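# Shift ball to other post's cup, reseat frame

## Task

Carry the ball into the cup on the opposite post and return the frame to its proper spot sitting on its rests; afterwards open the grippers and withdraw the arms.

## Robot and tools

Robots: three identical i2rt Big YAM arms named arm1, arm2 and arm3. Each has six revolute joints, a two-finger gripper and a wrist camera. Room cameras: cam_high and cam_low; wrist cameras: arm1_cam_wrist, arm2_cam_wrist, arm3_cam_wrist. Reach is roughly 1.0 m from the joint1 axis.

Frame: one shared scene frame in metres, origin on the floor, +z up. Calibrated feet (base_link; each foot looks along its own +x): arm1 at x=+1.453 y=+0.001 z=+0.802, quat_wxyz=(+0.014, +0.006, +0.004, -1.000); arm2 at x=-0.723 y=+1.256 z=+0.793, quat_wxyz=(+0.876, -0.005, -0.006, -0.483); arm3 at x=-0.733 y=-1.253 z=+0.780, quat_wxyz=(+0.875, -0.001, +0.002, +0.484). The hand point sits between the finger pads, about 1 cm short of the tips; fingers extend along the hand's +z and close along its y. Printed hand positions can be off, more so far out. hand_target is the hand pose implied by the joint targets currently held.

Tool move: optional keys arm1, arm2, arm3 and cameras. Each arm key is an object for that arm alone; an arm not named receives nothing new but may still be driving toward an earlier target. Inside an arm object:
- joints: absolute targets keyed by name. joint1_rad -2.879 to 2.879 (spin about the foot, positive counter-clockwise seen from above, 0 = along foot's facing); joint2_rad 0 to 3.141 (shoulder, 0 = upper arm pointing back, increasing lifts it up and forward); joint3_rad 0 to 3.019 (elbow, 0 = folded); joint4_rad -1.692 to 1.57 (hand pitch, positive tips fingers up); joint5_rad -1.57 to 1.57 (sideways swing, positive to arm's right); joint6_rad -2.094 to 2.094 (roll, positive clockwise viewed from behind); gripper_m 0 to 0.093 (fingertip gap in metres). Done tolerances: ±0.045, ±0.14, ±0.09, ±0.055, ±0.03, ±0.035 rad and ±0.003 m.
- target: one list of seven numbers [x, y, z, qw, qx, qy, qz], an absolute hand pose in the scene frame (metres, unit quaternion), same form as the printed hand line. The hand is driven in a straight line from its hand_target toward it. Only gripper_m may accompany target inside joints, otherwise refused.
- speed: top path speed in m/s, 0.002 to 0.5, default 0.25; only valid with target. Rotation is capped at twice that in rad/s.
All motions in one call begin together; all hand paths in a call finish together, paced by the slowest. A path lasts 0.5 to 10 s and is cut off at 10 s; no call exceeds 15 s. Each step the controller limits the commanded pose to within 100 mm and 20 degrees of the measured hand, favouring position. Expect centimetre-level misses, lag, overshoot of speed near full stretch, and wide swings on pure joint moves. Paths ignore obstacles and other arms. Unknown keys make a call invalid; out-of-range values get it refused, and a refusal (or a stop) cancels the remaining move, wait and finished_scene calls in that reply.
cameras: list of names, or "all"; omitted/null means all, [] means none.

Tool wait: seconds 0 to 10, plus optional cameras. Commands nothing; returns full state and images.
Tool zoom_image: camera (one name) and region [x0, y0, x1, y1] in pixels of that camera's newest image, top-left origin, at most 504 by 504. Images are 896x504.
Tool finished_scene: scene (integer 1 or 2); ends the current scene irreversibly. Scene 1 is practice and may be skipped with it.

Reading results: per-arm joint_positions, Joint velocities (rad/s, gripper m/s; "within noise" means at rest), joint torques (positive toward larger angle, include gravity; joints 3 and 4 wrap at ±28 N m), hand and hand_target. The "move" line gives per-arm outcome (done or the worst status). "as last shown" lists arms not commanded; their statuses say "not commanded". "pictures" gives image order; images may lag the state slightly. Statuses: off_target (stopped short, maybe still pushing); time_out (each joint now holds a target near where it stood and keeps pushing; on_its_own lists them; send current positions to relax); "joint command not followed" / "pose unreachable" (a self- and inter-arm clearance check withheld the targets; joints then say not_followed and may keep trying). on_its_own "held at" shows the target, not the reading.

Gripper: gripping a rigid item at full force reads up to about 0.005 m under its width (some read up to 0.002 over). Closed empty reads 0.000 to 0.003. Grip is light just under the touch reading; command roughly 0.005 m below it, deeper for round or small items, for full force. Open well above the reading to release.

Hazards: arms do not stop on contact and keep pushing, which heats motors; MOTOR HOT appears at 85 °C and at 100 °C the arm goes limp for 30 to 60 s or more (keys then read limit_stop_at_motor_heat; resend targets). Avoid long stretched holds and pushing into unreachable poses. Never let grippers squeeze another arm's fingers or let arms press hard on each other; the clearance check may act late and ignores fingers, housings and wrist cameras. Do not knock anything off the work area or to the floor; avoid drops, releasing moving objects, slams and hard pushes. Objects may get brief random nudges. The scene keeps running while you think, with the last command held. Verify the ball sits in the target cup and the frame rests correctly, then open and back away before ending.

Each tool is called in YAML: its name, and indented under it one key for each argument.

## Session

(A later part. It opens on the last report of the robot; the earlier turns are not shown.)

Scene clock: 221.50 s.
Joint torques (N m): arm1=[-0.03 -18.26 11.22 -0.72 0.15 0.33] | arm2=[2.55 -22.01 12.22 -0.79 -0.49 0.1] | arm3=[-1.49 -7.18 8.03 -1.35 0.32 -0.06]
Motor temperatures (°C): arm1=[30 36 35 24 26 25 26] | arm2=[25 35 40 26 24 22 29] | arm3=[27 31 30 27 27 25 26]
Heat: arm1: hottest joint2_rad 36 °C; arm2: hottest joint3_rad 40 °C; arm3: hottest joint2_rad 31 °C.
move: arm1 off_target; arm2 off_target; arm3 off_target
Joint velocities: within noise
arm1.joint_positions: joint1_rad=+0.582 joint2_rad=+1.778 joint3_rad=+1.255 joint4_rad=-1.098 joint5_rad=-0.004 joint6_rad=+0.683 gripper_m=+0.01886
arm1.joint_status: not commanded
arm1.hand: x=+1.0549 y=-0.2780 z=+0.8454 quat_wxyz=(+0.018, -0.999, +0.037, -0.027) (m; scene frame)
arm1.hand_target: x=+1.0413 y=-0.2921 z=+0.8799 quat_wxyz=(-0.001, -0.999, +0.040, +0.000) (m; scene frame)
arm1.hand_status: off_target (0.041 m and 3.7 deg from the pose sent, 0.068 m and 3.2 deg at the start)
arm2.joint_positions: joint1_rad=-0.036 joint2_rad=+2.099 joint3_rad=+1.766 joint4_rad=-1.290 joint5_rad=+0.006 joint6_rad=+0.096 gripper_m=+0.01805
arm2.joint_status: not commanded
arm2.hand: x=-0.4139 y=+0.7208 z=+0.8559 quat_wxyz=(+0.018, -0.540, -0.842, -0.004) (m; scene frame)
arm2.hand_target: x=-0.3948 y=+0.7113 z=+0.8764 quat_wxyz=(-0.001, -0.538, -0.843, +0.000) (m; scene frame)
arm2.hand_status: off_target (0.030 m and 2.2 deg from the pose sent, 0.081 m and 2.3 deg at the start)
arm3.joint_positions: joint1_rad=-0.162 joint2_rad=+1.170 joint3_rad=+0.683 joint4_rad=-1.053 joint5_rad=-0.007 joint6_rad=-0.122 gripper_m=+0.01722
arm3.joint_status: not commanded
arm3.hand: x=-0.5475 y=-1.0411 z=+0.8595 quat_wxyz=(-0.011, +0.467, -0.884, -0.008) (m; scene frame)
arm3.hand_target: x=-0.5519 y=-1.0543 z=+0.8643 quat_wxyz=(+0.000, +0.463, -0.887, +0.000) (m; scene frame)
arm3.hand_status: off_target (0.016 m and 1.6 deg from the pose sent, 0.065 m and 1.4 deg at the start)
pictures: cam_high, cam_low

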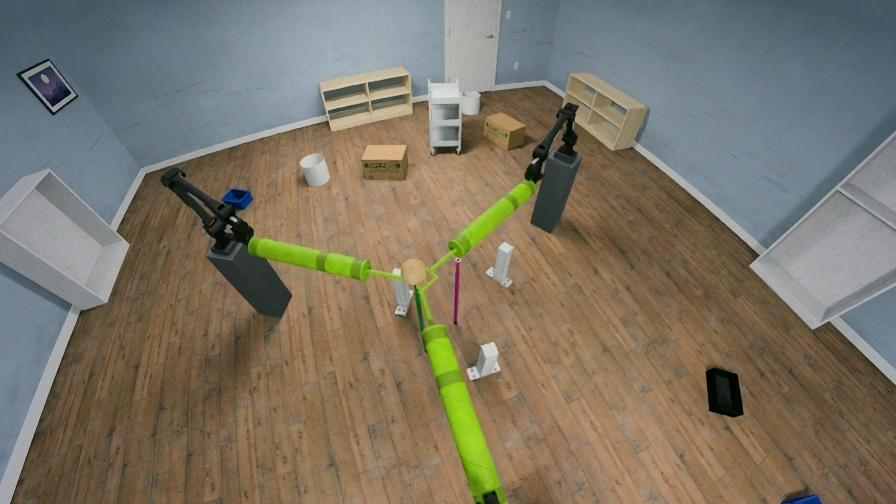

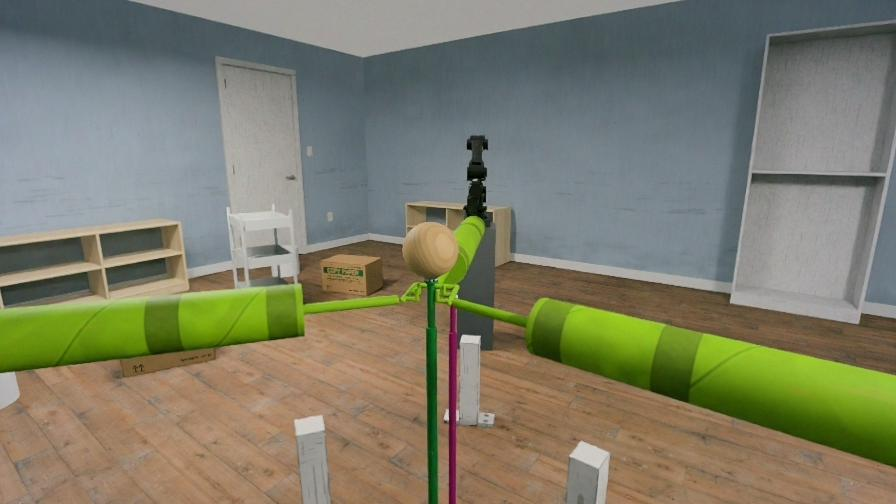

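move:
  arm1: {"target":[1.062,-0.333,0.880,0,0.9992,-0.0401,0],"speed":0.08}
  arm2: {"target":[-0.372,0.670,0.873,0,0.538,0.843,0],"speed":0.08}
  arm3: {"target":[-0.530,-1.095,0.862,0,0.4625,-0.8866,0],"speed":0.08}
  cameras: ["cam_high","cam_low"]

zoom_image:
  camera: "cam_high"
  region: [370, 200, 520, 350]

zoom_image:
  camera: "cam_low"
  region: [370, 200, 520, 350]

Scene clock: 237.00 s.
Joint torques (N m): arm1=[-0.38 -17.14 11.67 -0.55 0.31 0.31] | arm2=[2.37 -23.41 12.82 -0.73 -0.52 0.08] | arm3=[-1.79 -6.59 8.03 -1.28 0.48 -0.07]
Motor temperatures (°C): arm1=[30 34 38 24 26 25 26] | arm2=[25 36 47 26 24 22 29] | arm3=[27 30 32 27 26 25 27]
Heat: arm1: hottest joint3_rad 38 °C; arm2: hottest joint3_rad 47 °C; arm3: hottest joint3_rad 32 °C.
move: arm1 off_target; arm2 off_target; arm3 off_target
Joint velocities: within noise
arm1.joint_positions: joint1_rad=+0.675 joint2_rad=+1.779 joint3_rad=+1.275 joint4_rad=-1.110 joint5_rad=-0.007 joint6_rad=+0.775 gripper_m=+0.01886
arm1.joint_status: not commanded
arm1.hand: x=+1.0785 y=-0.3176 z=+0.8517 quat_wxyz=(+0.017, -0.999, +0.036, -0.023) (m; scene frame)
arm1.hand_target: x=+1.0631 y=-0.3320 z=+0.8803 quat_wxyz=(+0.000, -0.999, +0.040, +0.000) (m; scene frame)
arm1.hand_status: off_target (0.036 m and 3.3 deg from the pose sent, 0.065 m and 3.7 deg at the start)
arm2.joint_positions: joint1_rad=-0.037 joint2_rad=+2.230 joint3_rad=+1.989 joint4_rad=-1.382 joint5_rad=+0.008 joint6_rad=+0.095 gripper_m=+0.01805
arm2.joint_status: not commanded
arm2.hand: x=-0.3912 y=+0.6805 z=+0.8549 quat_wxyz=(+0.019, -0.540, -0.842, -0.004) (m; scene frame)
arm2.hand_target: x=-0.3727 y=+0.6714 z=+0.8733 quat_wxyz=(-0.001, -0.538, -0.843, +0.000) (m; scene frame)
arm2.hand_status: off_target (0.028 m and 2.2 deg from the pose sent, 0.068 m and 2.2 deg at the start)
arm3.joint_positions: joint1_rad=-0.328 joint2_rad=+1.139 joint3_rad=+0.653 joint4_rad=-1.055 joint5_rad=-0.011 joint6_rad=-0.289 gripper_m=+0.01722
arm3.joint_status: not commanded
arm3.hand: x=-0.5245 y=-1.0811 z=+0.8572 quat_wxyz=(-0.012, +0.468, -0.884, -0.008) (m; scene frame)
arm3.hand_target: x=-0.5299 y=-1.0942 z=+0.8613 quat_wxyz=(+0.000, +0.463, -0.887, +0.000) (m; scene frame)
arm3.hand_status: off_target (0.016 m and 1.7 deg from the pose sent, 0.057 m and 1.6 deg at the start)
pictures: cam_high, cam_low

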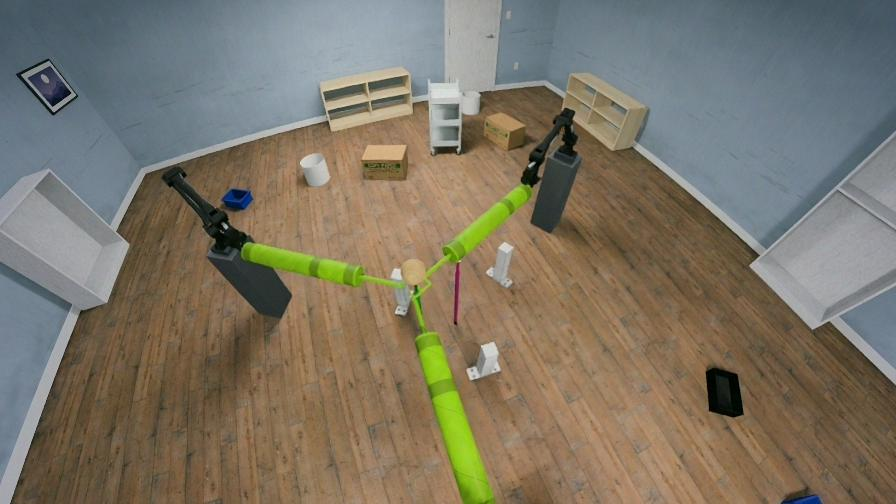

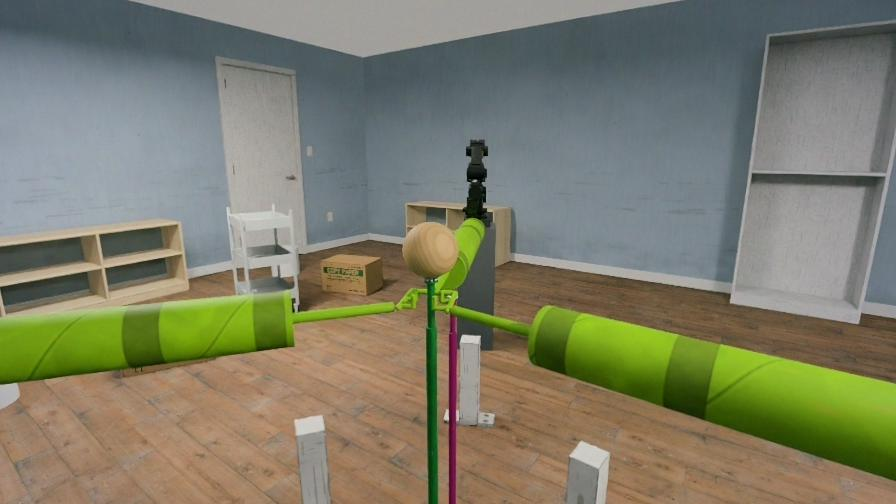

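Scaled by 3.360 from the camera's 896x504 image, which has a finer 1280x720 frame.

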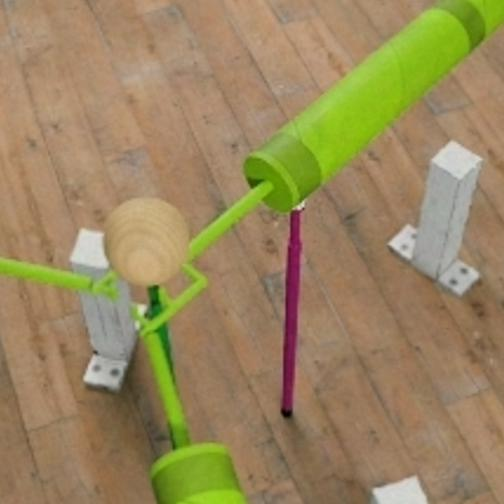

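Scaled by 3.360 from the camera's 896x504 image, which has a finer 1280x720 frame.

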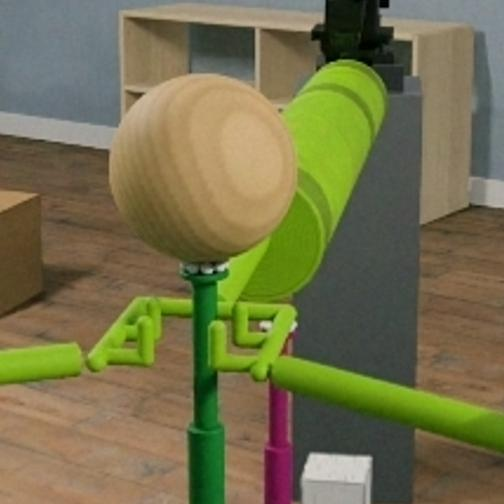

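move:
  arm1: {"target":[1.062,-0.333,0.92,0,0.9992,-0.0401,0],"speed":0.05}
  arm2: {"target":[-0.373,0.671,0.913,0,0.538,0.843,0],"speed":0.05}
  arm3: {"target":[-0.530,-1.095,0.90,0,0.4625,-0.8866,0],"speed":0.05}
  cameras: ["cam_high","cam_low"]

zoom_image:
  camera: "cam_high"
  region: [370, 200, 520, 350]

zoom_image:
  camera: "cam_low"
  region: [370, 200, 520, 350]

Scene clock: 249.50 s.
Joint torques (N m): arm1=[-0.32 -20.54 12.12 -1.94 0.31 0.3] | arm2=[3.14 -26.23 13.65 -1.68 -0.6 0.12] | arm3=[-1.73 -7.12 11.66 -2.78 0.57 -0.05]
Motor temperatures (°C): arm1=[30 35 39 24 26 25 27] | arm2=[25 39 50 26 24 22 29] | arm3=[27 30 32 27 25 25 27]
Heat: arm1: hottest joint3_rad 39 °C; arm2: hottest joint3_rad 50 °C; arm3: hottest joint3_rad 32 °C.
move: arm1 off_target; arm2 off_target; arm3 off_target
Joint velocities: within noise
arm1.joint_positions: joint1_rad=+0.675 joint2_rad=+1.779 joint3_rad=+1.325 joint4_rad=-1.169 joint5_rad=-0.007 joint6_rad=+0.776 gripper_m=+0.01886
arm1.joint_status: not commanded
arm1.hand: x=+1.0733 y=-0.3221 z=+0.8686 quat_wxyz=(+0.020, -0.999, +0.036, -0.027) (m; scene frame)
arm1.hand_target: x=+1.0635 y=-0.3317 z=+0.9187 quat_wxyz=(-0.001, -0.999, +0.040, +0.000) (m; scene frame)
arm1.hand_status: off_target (0.054 m and 3.8 deg from the pose sent, 0.072 m and 3.3 deg at the start)
arm2.joint_positions: joint1_rad=-0.047 joint2_rad=+2.239 joint3_rad=+2.036 joint4_rad=-1.439 joint5_rad=+0.009 joint6_rad=+0.089 gripper_m=+0.01805
arm2.joint_status: not commanded
arm2.hand: x=-0.3967 y=+0.6767 z=+0.8671 quat_wxyz=(+0.027, -0.541, -0.841, -0.008) (m; scene frame)
arm2.hand_target: x=-0.3747 y=+0.6734 z=+0.9126 quat_wxyz=(-0.001, -0.538, -0.843, +0.000) (m; scene frame)
arm2.hand_status: off_target (0.052 m and 3.3 deg from the pose sent, 0.062 m and 2.2 deg at the start)
arm3.joint_positions: joint1_rad=-0.328 joint2_rad=+1.099 joint3_rad=+0.681 joint4_rad=-1.136 joint5_rad=-0.013 joint6_rad=-0.290 gripper_m=+0.01722
arm3.joint_status: not commanded
arm3.hand: x=-0.5300 y=-1.0852 z=+0.8763 quat_wxyz=(-0.005, +0.468, -0.884, -0.007) (m; scene frame)
arm3.hand_target: x=-0.5299 y=-1.0941 z=+0.8980 quat_wxyz=(-0.001, +0.463, -0.887, +0.000) (m; scene frame)
arm3.hand_status: off_target (0.026 m and 1.2 deg from the pose sent, 0.045 m and 1.7 deg at the start)
pictures: cam_high, cam_low

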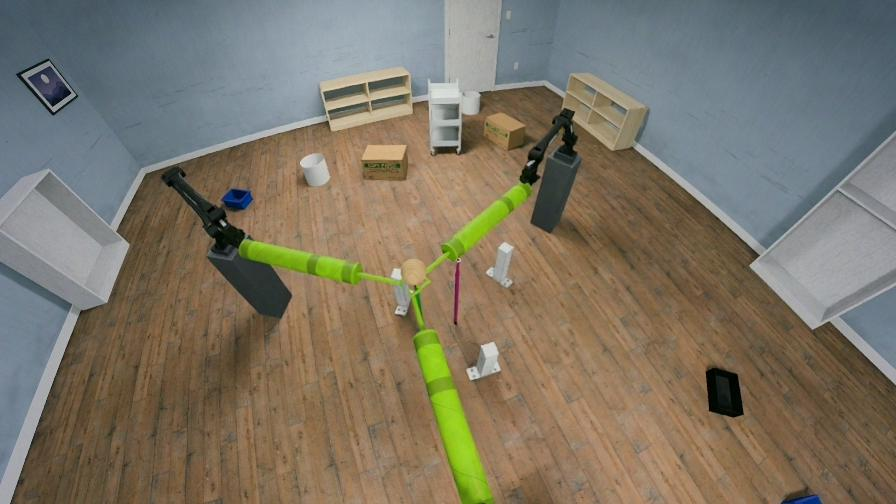

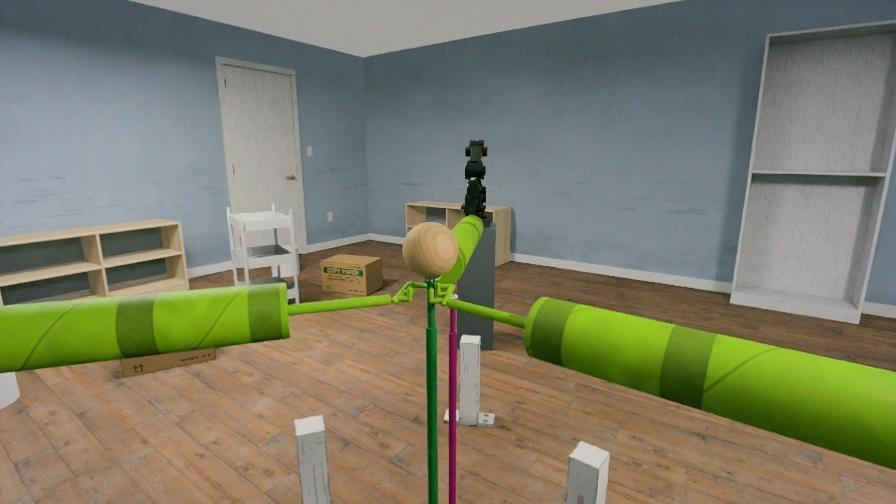

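Scaled by 3.360 from the camera's 896x504 image, which has a finer 1280x720 frame.

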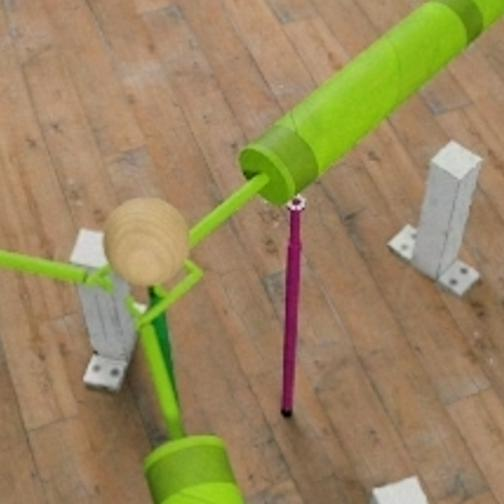

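Scaled by 3.360 from the camera's 896x504 image, which has a finer 1280x720 frame.

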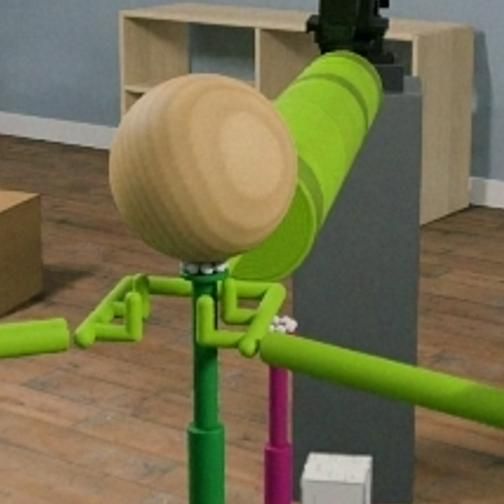

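move:
  arm1: {"target":[1.064,-0.332,0.882,0,0.9992,-0.0401,0],"speed":0.08}
  arm2: {"target":[-0.371,0.672,0.874,0,0.538,0.843,0],"speed":0.08}
  arm3: {"target":[-0.528,-1.094,0.862,0,0.4625,-0.8866,0],"speed":0.08}
  cameras: []

move:
  arm1: {"target":[1.077,-0.323,0.882,0,0.9992,-0.0401,0],"speed":0.08}
  arm2: {"target":[-0.358,0.680,0.874,0,0.538,0.843,0],"speed":0.08}
  arm3: {"target":[-0.515,-1.085,0.862,0,0.4625,-0.8866,0],"speed":0.08}
  cameras: ["cam_high","cam_low"]

zoom_image:
  camera: "cam_high"
  region: [380, 240, 460, 320]

zoom_image:
  camera: "cam_low"
  region: [390, 250, 470, 330]

Scene clock: 265.77 s.
Joint torques (N m): arm1=[-0.85 -17.67 8.31 0.53 0.45 0.28] | arm2=[3.49 -24.35 9.63 0.35 -0.52 0.17] | arm3=[-1.44 -4.13 8.64 -0.03 0.47 -0.04]
Motor temperatures (°C): arm1=[30 35 39 24 26 25 27] | arm2=[25 38 53 26 24 22 29] | arm3=[27 30 34 27 25 25 27]
Heat: arm1: hottest joint3_rad 39 °C; arm2: hottest joint3_rad 53 °C; arm3: hottest joint3_rad 34 °C.
move: arm1 off_target; arm2 off_target; arm3 done
Joint velocities: within noise
arm1.joint_positions: joint1_rad=+0.682 joint2_rad=+1.779 joint3_rad=+1.319 joint4_rad=-1.140 joint5_rad=-0.010 joint6_rad=+0.779 gripper_m=+0.01886
arm1.joint_status: not commanded
arm1.hand: x=+1.0724 y=-0.3281 z=+0.8660 quat_wxyz=(+0.011, -0.999, +0.034, -0.020) (m; scene frame)
arm1.hand_target: x=+1.0643 y=-0.3318 z=+0.8820 quat_wxyz=(+0.000, -0.999, +0.040, +0.000) (m; scene frame)
arm1.hand_status: off_target (0.018 m and 2.7 deg from the pose sent, 0.019 m and 3.9 deg at the start)
arm2.joint_positions: joint1_rad=-0.047 joint2_rad=+2.239 joint3_rad=+2.036 joint4_rad=-1.418 joint5_rad=+0.007 joint6_rad=+0.089 gripper_m=+0.01805
arm2.joint_status: not commanded
arm2.hand: x=-0.3937 y=+0.6723 z=+0.8668 quat_wxyz=(+0.017, -0.541, -0.841, -0.004) (m; scene frame)
arm2.hand_target: x=-0.3715 y=+0.6727 z=+0.8743 quat_wxyz=(+0.000, -0.538, -0.843, +0.000) (m; scene frame)
arm2.hand_status: off_target (0.024 m and 2.1 deg from the pose sent, 0.027 m and 3.3 deg at the start)
arm3.joint_positions: joint1_rad=-0.334 joint2_rad=+1.113 joint3_rad=+0.651 joint4_rad=-1.090 joint5_rad=-0.011 joint6_rad=-0.294 gripper_m=+0.01722
arm3.joint_status: not commanded
arm3.hand: x=-0.5297 y=-1.0877 z=+0.8628 quat_wxyz=(-0.006, +0.467, -0.884, -0.007) (m; scene frame)
arm3.hand_target: x=-0.5281 y=-1.0939 z=+0.8620 quat_wxyz=(+0.000, +0.463, -0.887, +0.000) (m; scene frame)
arm3.hand_status: done (0.007 m and 1.2 deg from the pose sent, 0.017 m and 1.2 deg at the start)
pictures: none
No camera images: "cameras" was empty.

Scene clock: 266.90 s.
Joint torques (N m): arm1=[-0.79 -20.13 7.45 0.01 0.45 0.29] | arm2=[4.48 -24.41 9.52 0.36 -0.51 0.32] | arm3=[-1.26 -4.42 10.67 -0.57 0.39 -0.03]
Motor temperatures (°C): arm1=[30 35 39 24 26 25 27] | arm2=[25 39 53 26 24 22 29] | arm3=[27 30 34 27 25 25 27]
Heat: arm1: hottest joint3_rad 39 °C; arm2: hottest joint3_rad 53 °C; arm3: hottest joint3_rad 34 °C.
move: arm1 off_target; arm2 off_target; arm3 off_target
Joint velocities: within noise
arm1.joint_positions: joint1_rad=+0.684 joint2_rad=+1.773 joint3_rad=+1.276 joint4_rad=-1.111 joint5_rad=-0.010 joint6_rad=+0.782 gripper_m=+0.01886
arm1.joint_status: not commanded
arm1.hand: x=+1.0813 y=-0.3217 z=+0.8545 quat_wxyz=(+0.014, -0.999, +0.035, -0.023) (m; scene frame)
arm1.hand_target: x=+1.0772 y=-0.3228 z=+0.8812 quat_wxyz=(+0.000, -0.999, +0.040, +0.000) (m; scene frame)
arm1.hand_status: off_target (0.028 m and 3.1 deg from the pose sent, 0.017 m and 2.7 deg at the start)
arm2.joint_positions: joint1_rad=-0.036 joint2_rad=+2.239 joint3_rad=+2.036 joint4_rad=-1.417 joint5_rad=+0.006 joint6_rad=+0.096 gripper_m=+0.01805
arm2.joint_status: not commanded
arm2.hand: x=-0.3870 y=+0.6760 z=+0.8667 quat_wxyz=(+0.017, -0.540, -0.842, -0.004) (m; scene frame)
arm2.hand_target: x=-0.3587 y=+0.6809 z=+0.8743 quat_wxyz=(+0.000, -0.538, -0.843, -0.001) (m; scene frame)
arm2.hand_status: off_target (0.030 m and 2.0 deg from the pose sent, 0.037 m and 2.1 deg at the start)
arm3.joint_positions: joint1_rad=-0.340 joint2_rad=+1.159 joint3_rad=+0.658 joint4_rad=-1.061 joint5_rad=-0.009 joint6_rad=-0.299 gripper_m=+0.01721
arm3.joint_status: not commanded
arm3.hand: x=-0.5226 y=-1.0843 z=+0.8539 quat_wxyz=(-0.002, +0.467, -0.885, -0.005) (m; scene frame)
arm3.hand_target: x=-0.5152 y=-1.0850 z=+0.8618 quat_wxyz=(+0.000, +0.462, -0.887, +0.000) (m; scene frame)
arm3.hand_status: off_target (0.011 m and 0.8 deg from the pose sent, 0.015 m and 1.2 deg at the start)
pictures: cam_high, cam_low

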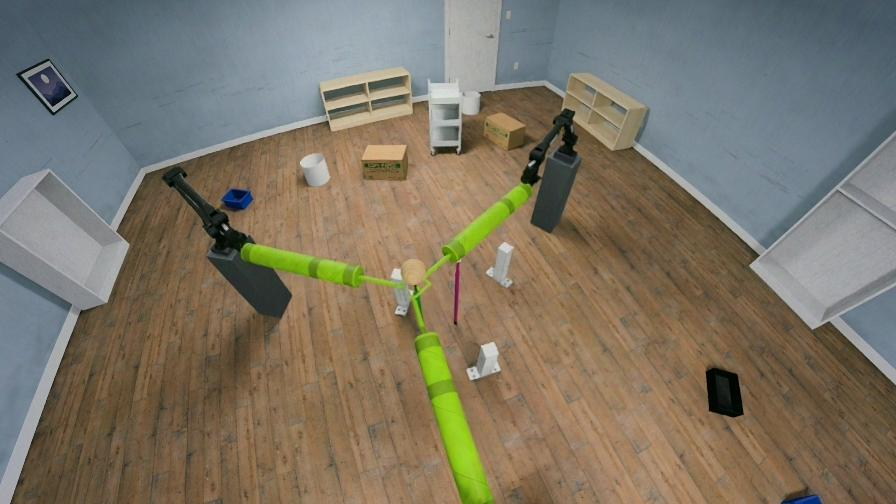

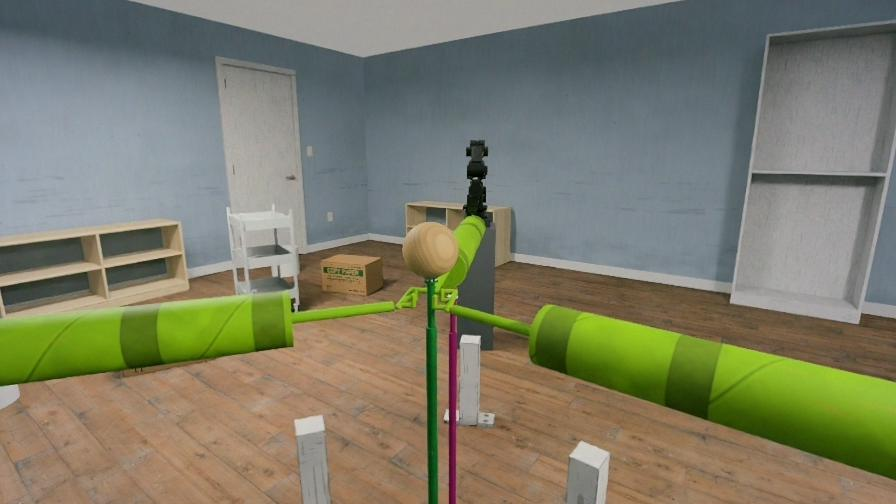

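Scaled by 6.300 from the camera's 896x504 image, which has a finer 1280x720 frame.

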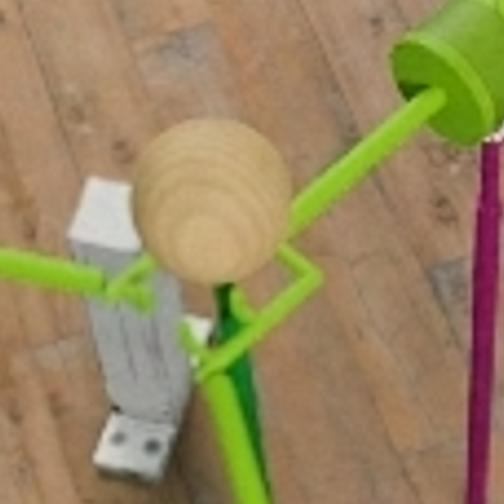

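Scaled by 6.300 from the camera's 896x504 image, which has a finer 1280x720 frame.

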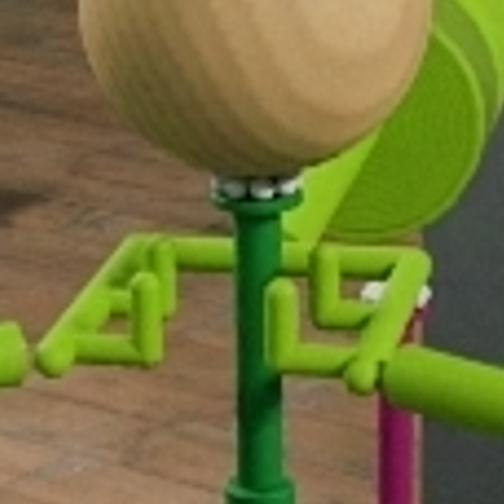

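move:
  arm1: {"target":[1.078,-0.298,0.884,0,0.9992,-0.0401,0],"speed":0.08}
  arm2: {"target":[-0.358,0.705,0.872,0,0.538,0.843,0],"speed":0.08}
  arm3: {"target":[-0.515,-1.060,0.865,0,0.4625,-0.8866,0],"speed":0.08}
  cameras: ["cam_high","cam_low"]

zoom_image:
  camera: "cam_high"
  region: [380, 240, 460, 320]

zoom_image:
  camera: "cam_low"
  region: [390, 250, 470, 330]

Scene clock: 278.70 s.
Joint torques (N m): arm1=[-2.55 -19.02 7.36 -0.08 0.39 0.06] | arm2=[3.78 -28.45 7.32 0.03 -0.45 0.25] | arm3=[0.32 -5.01 10.66 -0.65 0.21 0.15]
Motor temperatures (°C): arm1=[30 35 38 24 26 25 27] | arm2=[25 40 51 26 24 22 29] | arm3=[27 29 34 27 25 25 27]
Heat: arm1: hottest joint3_rad 38 °C; arm2: hottest joint3_rad 51 °C; arm3: hottest joint3_rad 34 °C.
move: arm1 off_target; arm2 off_target; arm3 done
Joint velocities: within noise
arm1.joint_positions: joint1_rad=+0.667 joint2_rad=+1.731 joint3_rad=+1.226 joint4_rad=-1.100 joint5_rad=-0.008 joint6_rad=+0.769 gripper_m=+0.01886
arm1.joint_status: not commanded
arm1.hand: x=+1.0877 y=-0.3054 z=+0.8581 quat_wxyz=(+0.013, -0.999, +0.037, -0.020) (m; scene frame)
arm1.hand_target: x=+1.0784 y=-0.2980 z=+0.8832 quat_wxyz=(+0.000, -0.999, +0.040, +0.000) (m; scene frame)
arm1.hand_status: off_target (0.029 m and 2.8 deg from the pose sent, 0.038 m and 3.1 deg at the start)
arm2.joint_positions: joint1_rad=-0.008 joint2_rad=+2.235 joint3_rad=+1.950 joint4_rad=-1.357 joint5_rad=+0.004 joint6_rad=+0.123 gripper_m=+0.01805
arm2.joint_status: not commanded
arm2.hand: x=-0.3782 y=+0.6967 z=+0.8378 quat_wxyz=(+0.026, -0.539, -0.842, -0.009) (m; scene frame)
arm2.hand_target: x=-0.3587 y=+0.7053 z=+0.8711 quat_wxyz=(+0.000, -0.538, -0.843, -0.001) (m; scene frame)
arm2.hand_status: off_target (0.041 m and 3.2 deg from the pose sent, 0.041 m and 2.0 deg at the start)
arm3.joint_positions: joint1_rad=-0.290 joint2_rad=+1.201 joint3_rad=+0.700 joint4_rad=-1.058 joint5_rad=-0.005 joint6_rad=-0.250 gripper_m=+0.01721
arm3.joint_status: not commanded
arm3.hand: x=-0.5181 y=-1.0637 z=+0.8571 quat_wxyz=(-0.003, +0.467, -0.884, -0.003) (m; scene frame)
arm3.hand_target: x=-0.5150 y=-1.0600 z=+0.8649 quat_wxyz=(+0.000, +0.463, -0.887, +0.000) (m; scene frame)
arm3.hand_status: done (0.009 m and 0.8 deg from the pose sent, 0.028 m and 0.8 deg at the start)
pictures: cam_high, cam_low

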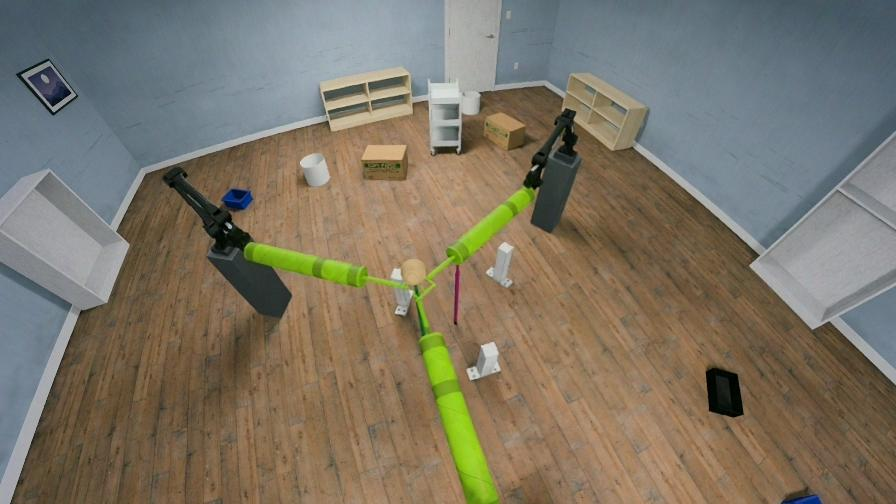

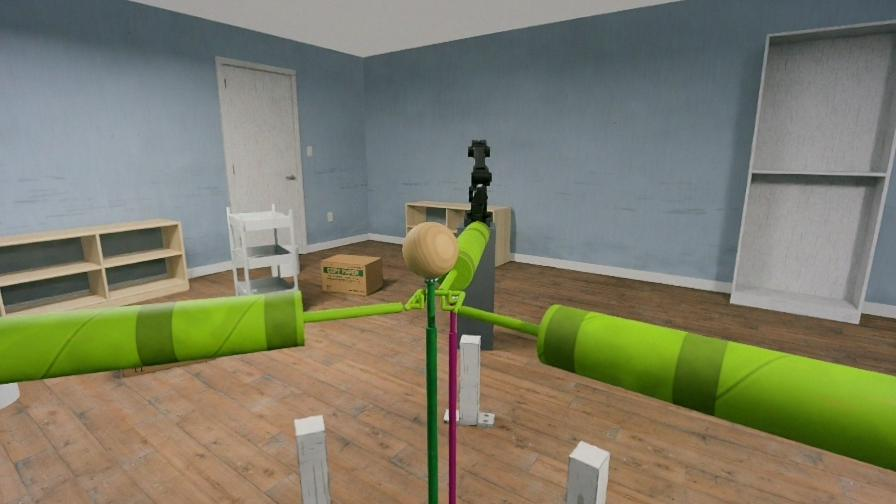

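Scaled by 6.300 from the camera's 896x504 image, which has a finer 1280x720 frame.

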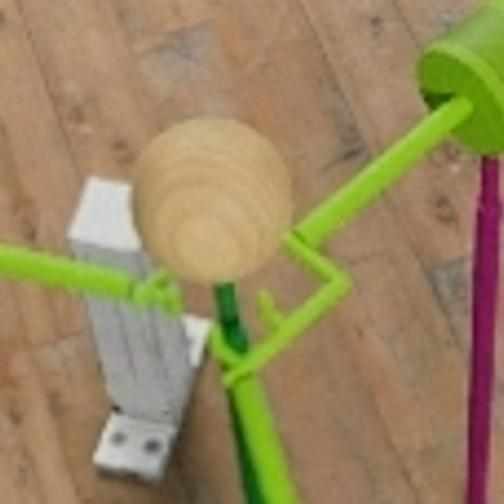

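Scaled by 6.300 from the camera's 896x504 image, which has a finer 1280x720 frame.

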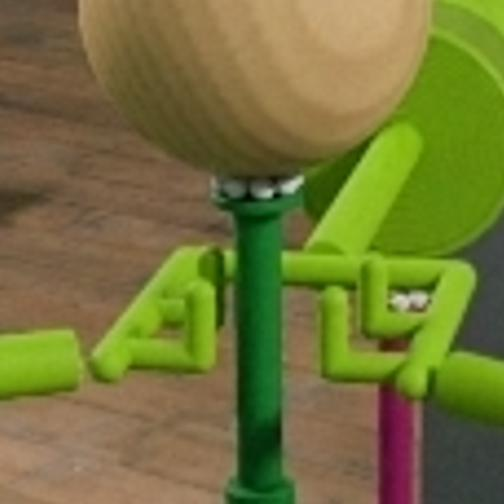

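move:
  arm1: {"target":[1.070,-0.298,0.886,0,0.9992,-0.0401,0],"speed":0.08}
  arm2: {"target":[-0.370,0.707,0.897,0,0.538,0.843,0],"speed":0.08}
  arm3: {"target":[-0.524,-1.060,0.868,0,0.4625,-0.8866,0],"speed":0.08}
  cameras: []

move:
  arm1: {"target":[1.070,-0.298,0.926,0,0.9992,-0.0401,0],"speed":0.06}
  arm2: {"target":[-0.370,0.707,0.931,0,0.538,0.843,0],"speed":0.06}
  arm3: {"target":[-0.524,-1.060,0.91,0,0.4625,-0.8866,0],"speed":0.06}
  cameras: ["cam_high","cam_low"]

zoom_image:
  camera: "cam_high"
  region: [380, 240, 460, 320]

zoom_image:
  camera: "cam_low"
  region: [390, 250, 470, 330]

Scene clock: 298.00 s.
Joint torques (N m): arm1=[-2.67 -18.2 9.07 -0.51 0.39 0.04] | arm2=[2.61 -27.99 7.82 -0.54 -0.4 0.11] | arm3=[0.5 -6.77 9.85 -1.17 0.16 0.19]
Motor temperatures (°C): arm1=[30 34 38 24 26 25 27] | arm2=[25 43 46 26 24 22 30] | arm3=[27 29 37 27 24 25 27]
Heat: arm1: hottest joint3_rad 38 °C; arm2: hottest joint3_rad 46 °C; arm3: hottest joint3_rad 37 °C.
move: arm1 off_target; arm2 off_target; arm3 off_target
Joint velocities: within noise
arm1.joint_positions: joint1_rad=+0.658 joint2_rad=+1.731 joint3_rad=+1.226 joint4_rad=-1.100 joint5_rad=-0.008 joint6_rad=+0.760 gripper_m=+0.01886
arm1.joint_status: not commanded
arm1.hand: x=+1.0850 y=-0.3020 z=+0.8581 quat_wxyz=(+0.013, -0.999, +0.037, -0.021) (m; scene frame)
arm1.hand_target: x=+1.0707 y=-0.2977 z=+0.8855 quat_wxyz=(+0.000, -0.999, +0.040, +0.000) (m; scene frame)
arm1.hand_status: off_target (0.032 m and 2.8 deg from the pose sent, 0.034 m and 2.8 deg at the start)
arm2.joint_positions: joint1_rad=-0.008 joint2_rad=+2.195 joint3_rad=+1.944 joint4_rad=-1.377 joint5_rad=+0.004 joint6_rad=+0.123 gripper_m=+0.01805
arm2.joint_status: not commanded
arm2.hand: x=-0.3802 y=+0.7002 z=+0.8614 quat_wxyz=(+0.020, -0.539, -0.842, -0.006) (m; scene frame)
arm2.hand_target: x=-0.3704 y=+0.7070 z=+0.8960 quat_wxyz=(+0.000, -0.538, -0.843, +0.000) (m; scene frame)
arm2.hand_status: off_target (0.038 m and 2.4 deg from the pose sent, 0.061 m and 3.2 deg at the start)
arm3.joint_positions: joint1_rad=-0.271 joint2_rad=+1.201 joint3_rad=+0.700 joint4_rad=-1.058 joint5_rad=-0.003 joint6_rad=-0.230 gripper_m=+0.01721
arm3.joint_status: not commanded
arm3.hand: x=-0.5217 y=-1.0597 z=+0.8571 quat_wxyz=(-0.003, +0.466, -0.885, -0.002) (m; scene frame)
arm3.hand_target: x=-0.5239 y=-1.0600 z=+0.8677 quat_wxyz=(+0.000, +0.463, -0.887, +0.000) (m; scene frame)
arm3.hand_status: off_target (0.011 m and 0.7 deg from the pose sent, 0.013 m and 0.7 deg at the start)
pictures: none
No camera images: "cameras" was empty.

Scene clock: 299.33 s.
Joint torques (N m): arm1=[-1.73 -19.43 11.3 -1.17 0.27 0.13] | arm2=[2.55 -27.28 11.51 -1.5 -0.46 0.11] | arm3=[-0.15 -7.47 11.02 -2.11 0.45 0.14]
Motor temperatures (°C): arm1=[30 34 38 24 26 25 27] | arm2=[25 44 46 26 24 22 30] | arm3=[27 29 37 27 24 25 27]
Heat: arm1: hottest joint3_rad 38 °C; arm2: hottest joint3_rad 46 °C; arm3: hottest joint3_rad 37 °C.
move: arm1 off_target; arm2 off_target; arm3 off_target
Joint velocities: within noise
arm1.joint_positions: joint1_rad=+0.647 joint2_rad=+1.693 joint3_rad=+1.259 joint4_rad=-1.182 joint5_rad=-0.006 joint6_rad=+0.750 gripper_m=+0.01886
arm1.joint_status: not commanded
arm1.hand: x=+1.0845 y=-0.2948 z=+0.8867 quat_wxyz=(+0.017, -0.999, +0.038, -0.024) (m; scene frame)
arm1.hand_target: x=+1.0712 y=-0.2972 z=+0.9252 quat_wxyz=(+0.000, -0.999, +0.040, +0.000) (m; scene frame)
arm1.hand_status: off_target (0.042 m and 3.4 deg from the pose sent, 0.070 m and 2.8 deg at the start)
arm2.joint_positions: joint1_rad=-0.009 joint2_rad=+2.167 joint3_rad=+1.948 joint4_rad=-1.424 joint5_rad=+0.005 joint6_rad=+0.123 gripper_m=+0.01805
arm2.joint_status: not commanded
arm2.hand: x=-0.3853 y=+0.7075 z=+0.8805 quat_wxyz=(+0.027, -0.539, -0.842, -0.009) (m; scene frame)
arm2.hand_target: x=-0.3713 y=+0.7084 z=+0.9300 quat_wxyz=(-0.001, -0.538, -0.843, +0.000) (m; scene frame)
arm2.hand_status: off_target (0.053 m and 3.3 deg from the pose sent, 0.071 m and 2.4 deg at the start)
arm3.joint_positions: joint1_rad=-0.264 joint2_rad=+1.161 joint3_rad=+0.770 joint4_rad=-1.164 joint5_rad=-0.010 joint6_rad=-0.227 gripper_m=+0.01721
arm3.joint_status: not commanded
arm3.hand: x=-0.5210 y=-1.0546 z=+0.8917 quat_wxyz=(-0.004, +0.468, -0.884, -0.006) (m; scene frame)
arm3.hand_target: x=-0.5239 y=-1.0597 z=+0.9090 quat_wxyz=(+0.000, +0.463, -0.886, +0.000) (m; scene frame)
arm3.hand_status: off_target (0.019 m and 1.1 deg from the pose sent, 0.053 m and 0.7 deg at the start)
pictures: cam_high, cam_low

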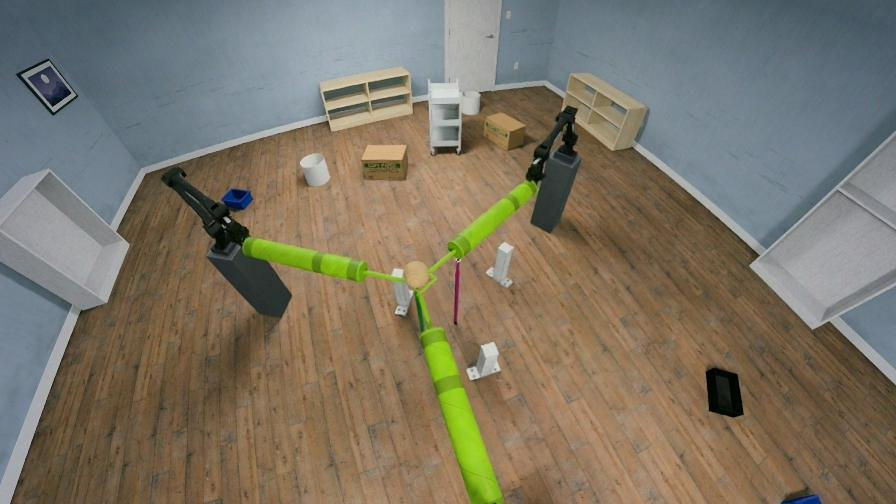

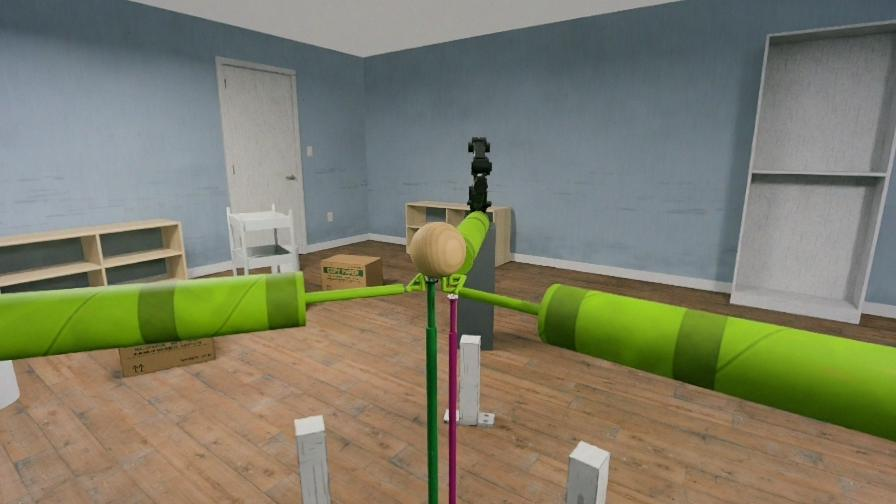

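Scaled by 6.300 from the camera's 896x504 image, which has a finer 1280x720 frame.

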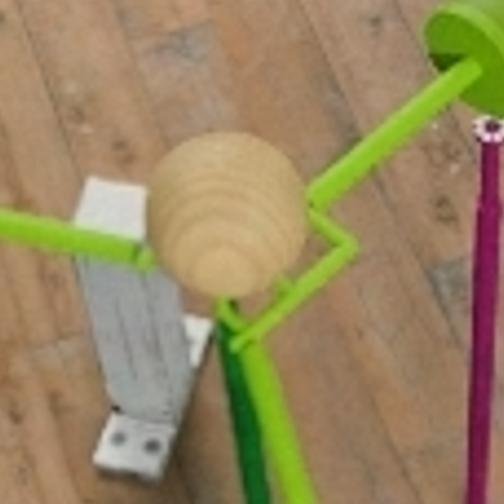

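Scaled by 6.300 from the camera's 896x504 image, which has a finer 1280x720 frame.

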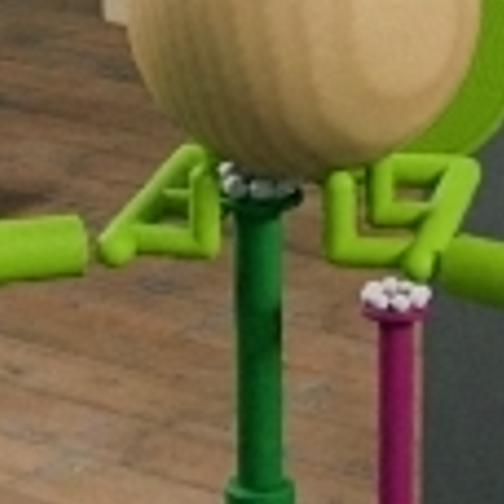

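move:
  arm1: {"target":[1.070,-0.298,0.976,0,0.9992,-0.0401,0],"speed":0.06}
  arm2: {"target":[-0.370,0.707,0.987,0,0.538,0.843,0],"speed":0.06}
  arm3: {"target":[-0.524,-1.060,0.956,0,0.4625,-0.8866,0],"speed":0.06}
  cameras: ["cam_high","cam_low"]

zoom_image:
  camera: "cam_low"
  region: [380, 200, 500, 320]

zoom_image:
  camera: "cam_high"
  region: [380, 230, 480, 330]

Scene clock: 306.17 s.
Joint torques (N m): arm1=[-1.67 -18.9 12.33 -1.44 0.27 0.14] | arm2=[2.78 -27.99 12.62 -1.44 -0.5 0.11] | arm3=[-0.15 -7.77 12.34 -2.26 0.43 0.14]
Motor temperatures (°C): arm1=[30 35 39 24 26 25 27] | arm2=[25 43 45 26 24 22 30] | arm3=[27 29 37 27 24 25 27]
Heat: arm1: hottest joint3_rad 39 °C; arm2: hottest joint3_rad 45 °C; arm3: hottest joint3_rad 37 °C.
move: arm1 off_target; arm2 off_target; arm3 off_target
Joint velocities: within noise
arm1.joint_positions: joint1_rad=+0.646 joint2_rad=+1.662 joint3_rad=+1.337 joint4_rad=-1.303 joint5_rad=-0.005 joint6_rad=+0.750 gripper_m=+0.01886
arm1.joint_status: not commanded
arm1.hand: x=+1.0828 y=-0.2957 z=+0.9288 quat_wxyz=(+0.021, -0.999, +0.038, -0.029) (m; scene frame)
arm1.hand_target: x=+1.0716 y=-0.2969 z=+0.9747 quat_wxyz=(+0.000, -0.999, +0.040, +0.000) (m; scene frame)
arm1.hand_status: off_target (0.049 m and 4.1 deg from the pose sent, 0.091 m and 3.4 deg at the start)
arm2.joint_positions: joint1_rad=-0.011 joint2_rad=+2.164 joint3_rad=+2.062 joint4_rad=-1.566 joint5_rad=+0.006 joint6_rad=+0.123 gripper_m=+0.01805
arm2.joint_status: not commanded
arm2.hand: x=-0.3868 y=+0.7072 z=+0.9263 quat_wxyz=(+0.038, -0.540, -0.841, -0.014) (m; scene frame)
arm2.hand_target: x=-0.3720 y=+0.7094 z=+0.9857 quat_wxyz=(-0.001, -0.538, -0.843, +0.000) (m; scene frame)
arm2.hand_status: off_target (0.063 m and 4.7 deg from the pose sent, 0.108 m and 3.3 deg at the start)
arm3.joint_positions: joint1_rad=-0.264 joint2_rad=+1.129 joint3_rad=+0.853 joint4_rad=-1.296 joint5_rad=-0.010 joint6_rad=-0.225 gripper_m=+0.01721
arm3.joint_status: not commanded
arm3.hand: x=-0.5219 y=-1.0554 z=+0.9305 quat_wxyz=(+0.003, +0.468, -0.884, -0.004) (m; scene frame)
arm3.hand_target: x=-0.5239 y=-1.0598 z=+0.9546 quat_wxyz=(-0.001, +0.462, -0.887, +0.000) (m; scene frame)
arm3.hand_status: off_target (0.026 m and 0.9 deg from the pose sent, 0.065 m and 1.1 deg at the start)
pictures: cam_high, cam_low

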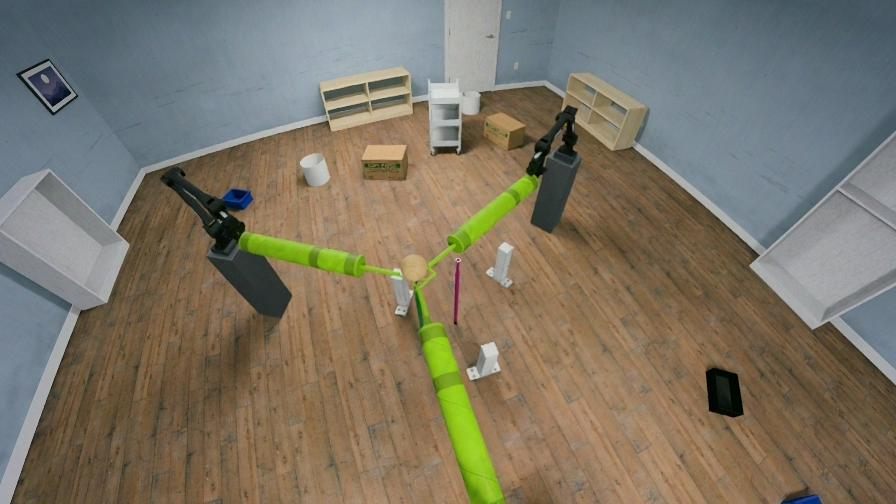

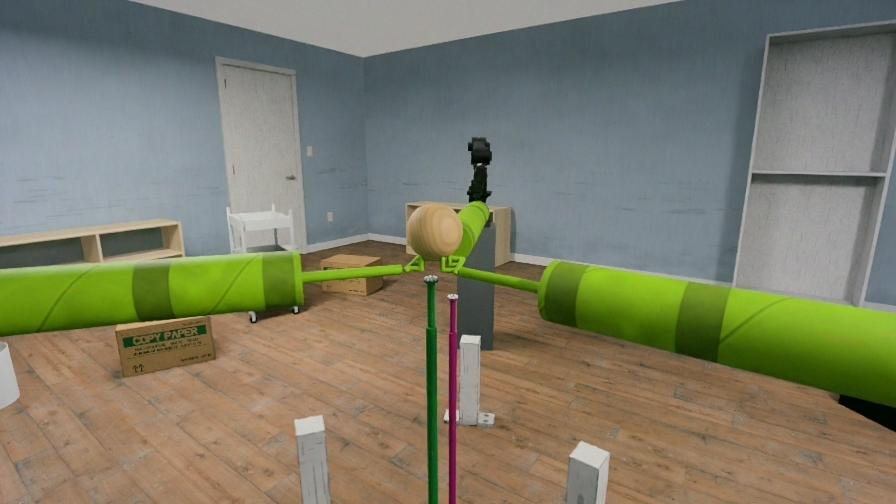

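Scaled by 4.200 from the camera's 896x504 image, which has a finer 1280x720 frame.

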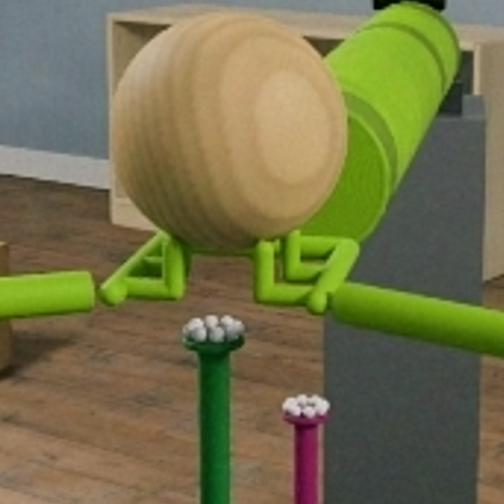

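Scaled by 5.040 from the camera's 896x504 image, which has a finer 1280x720 frame.

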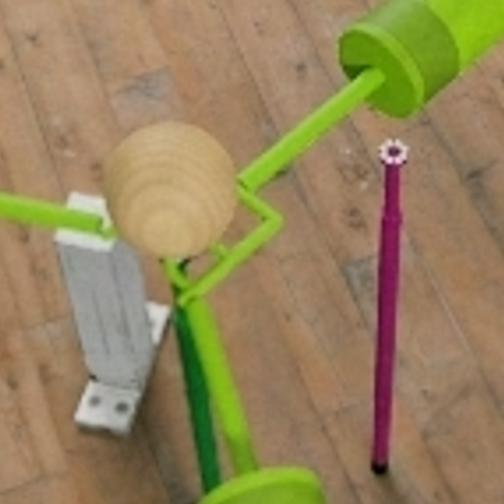

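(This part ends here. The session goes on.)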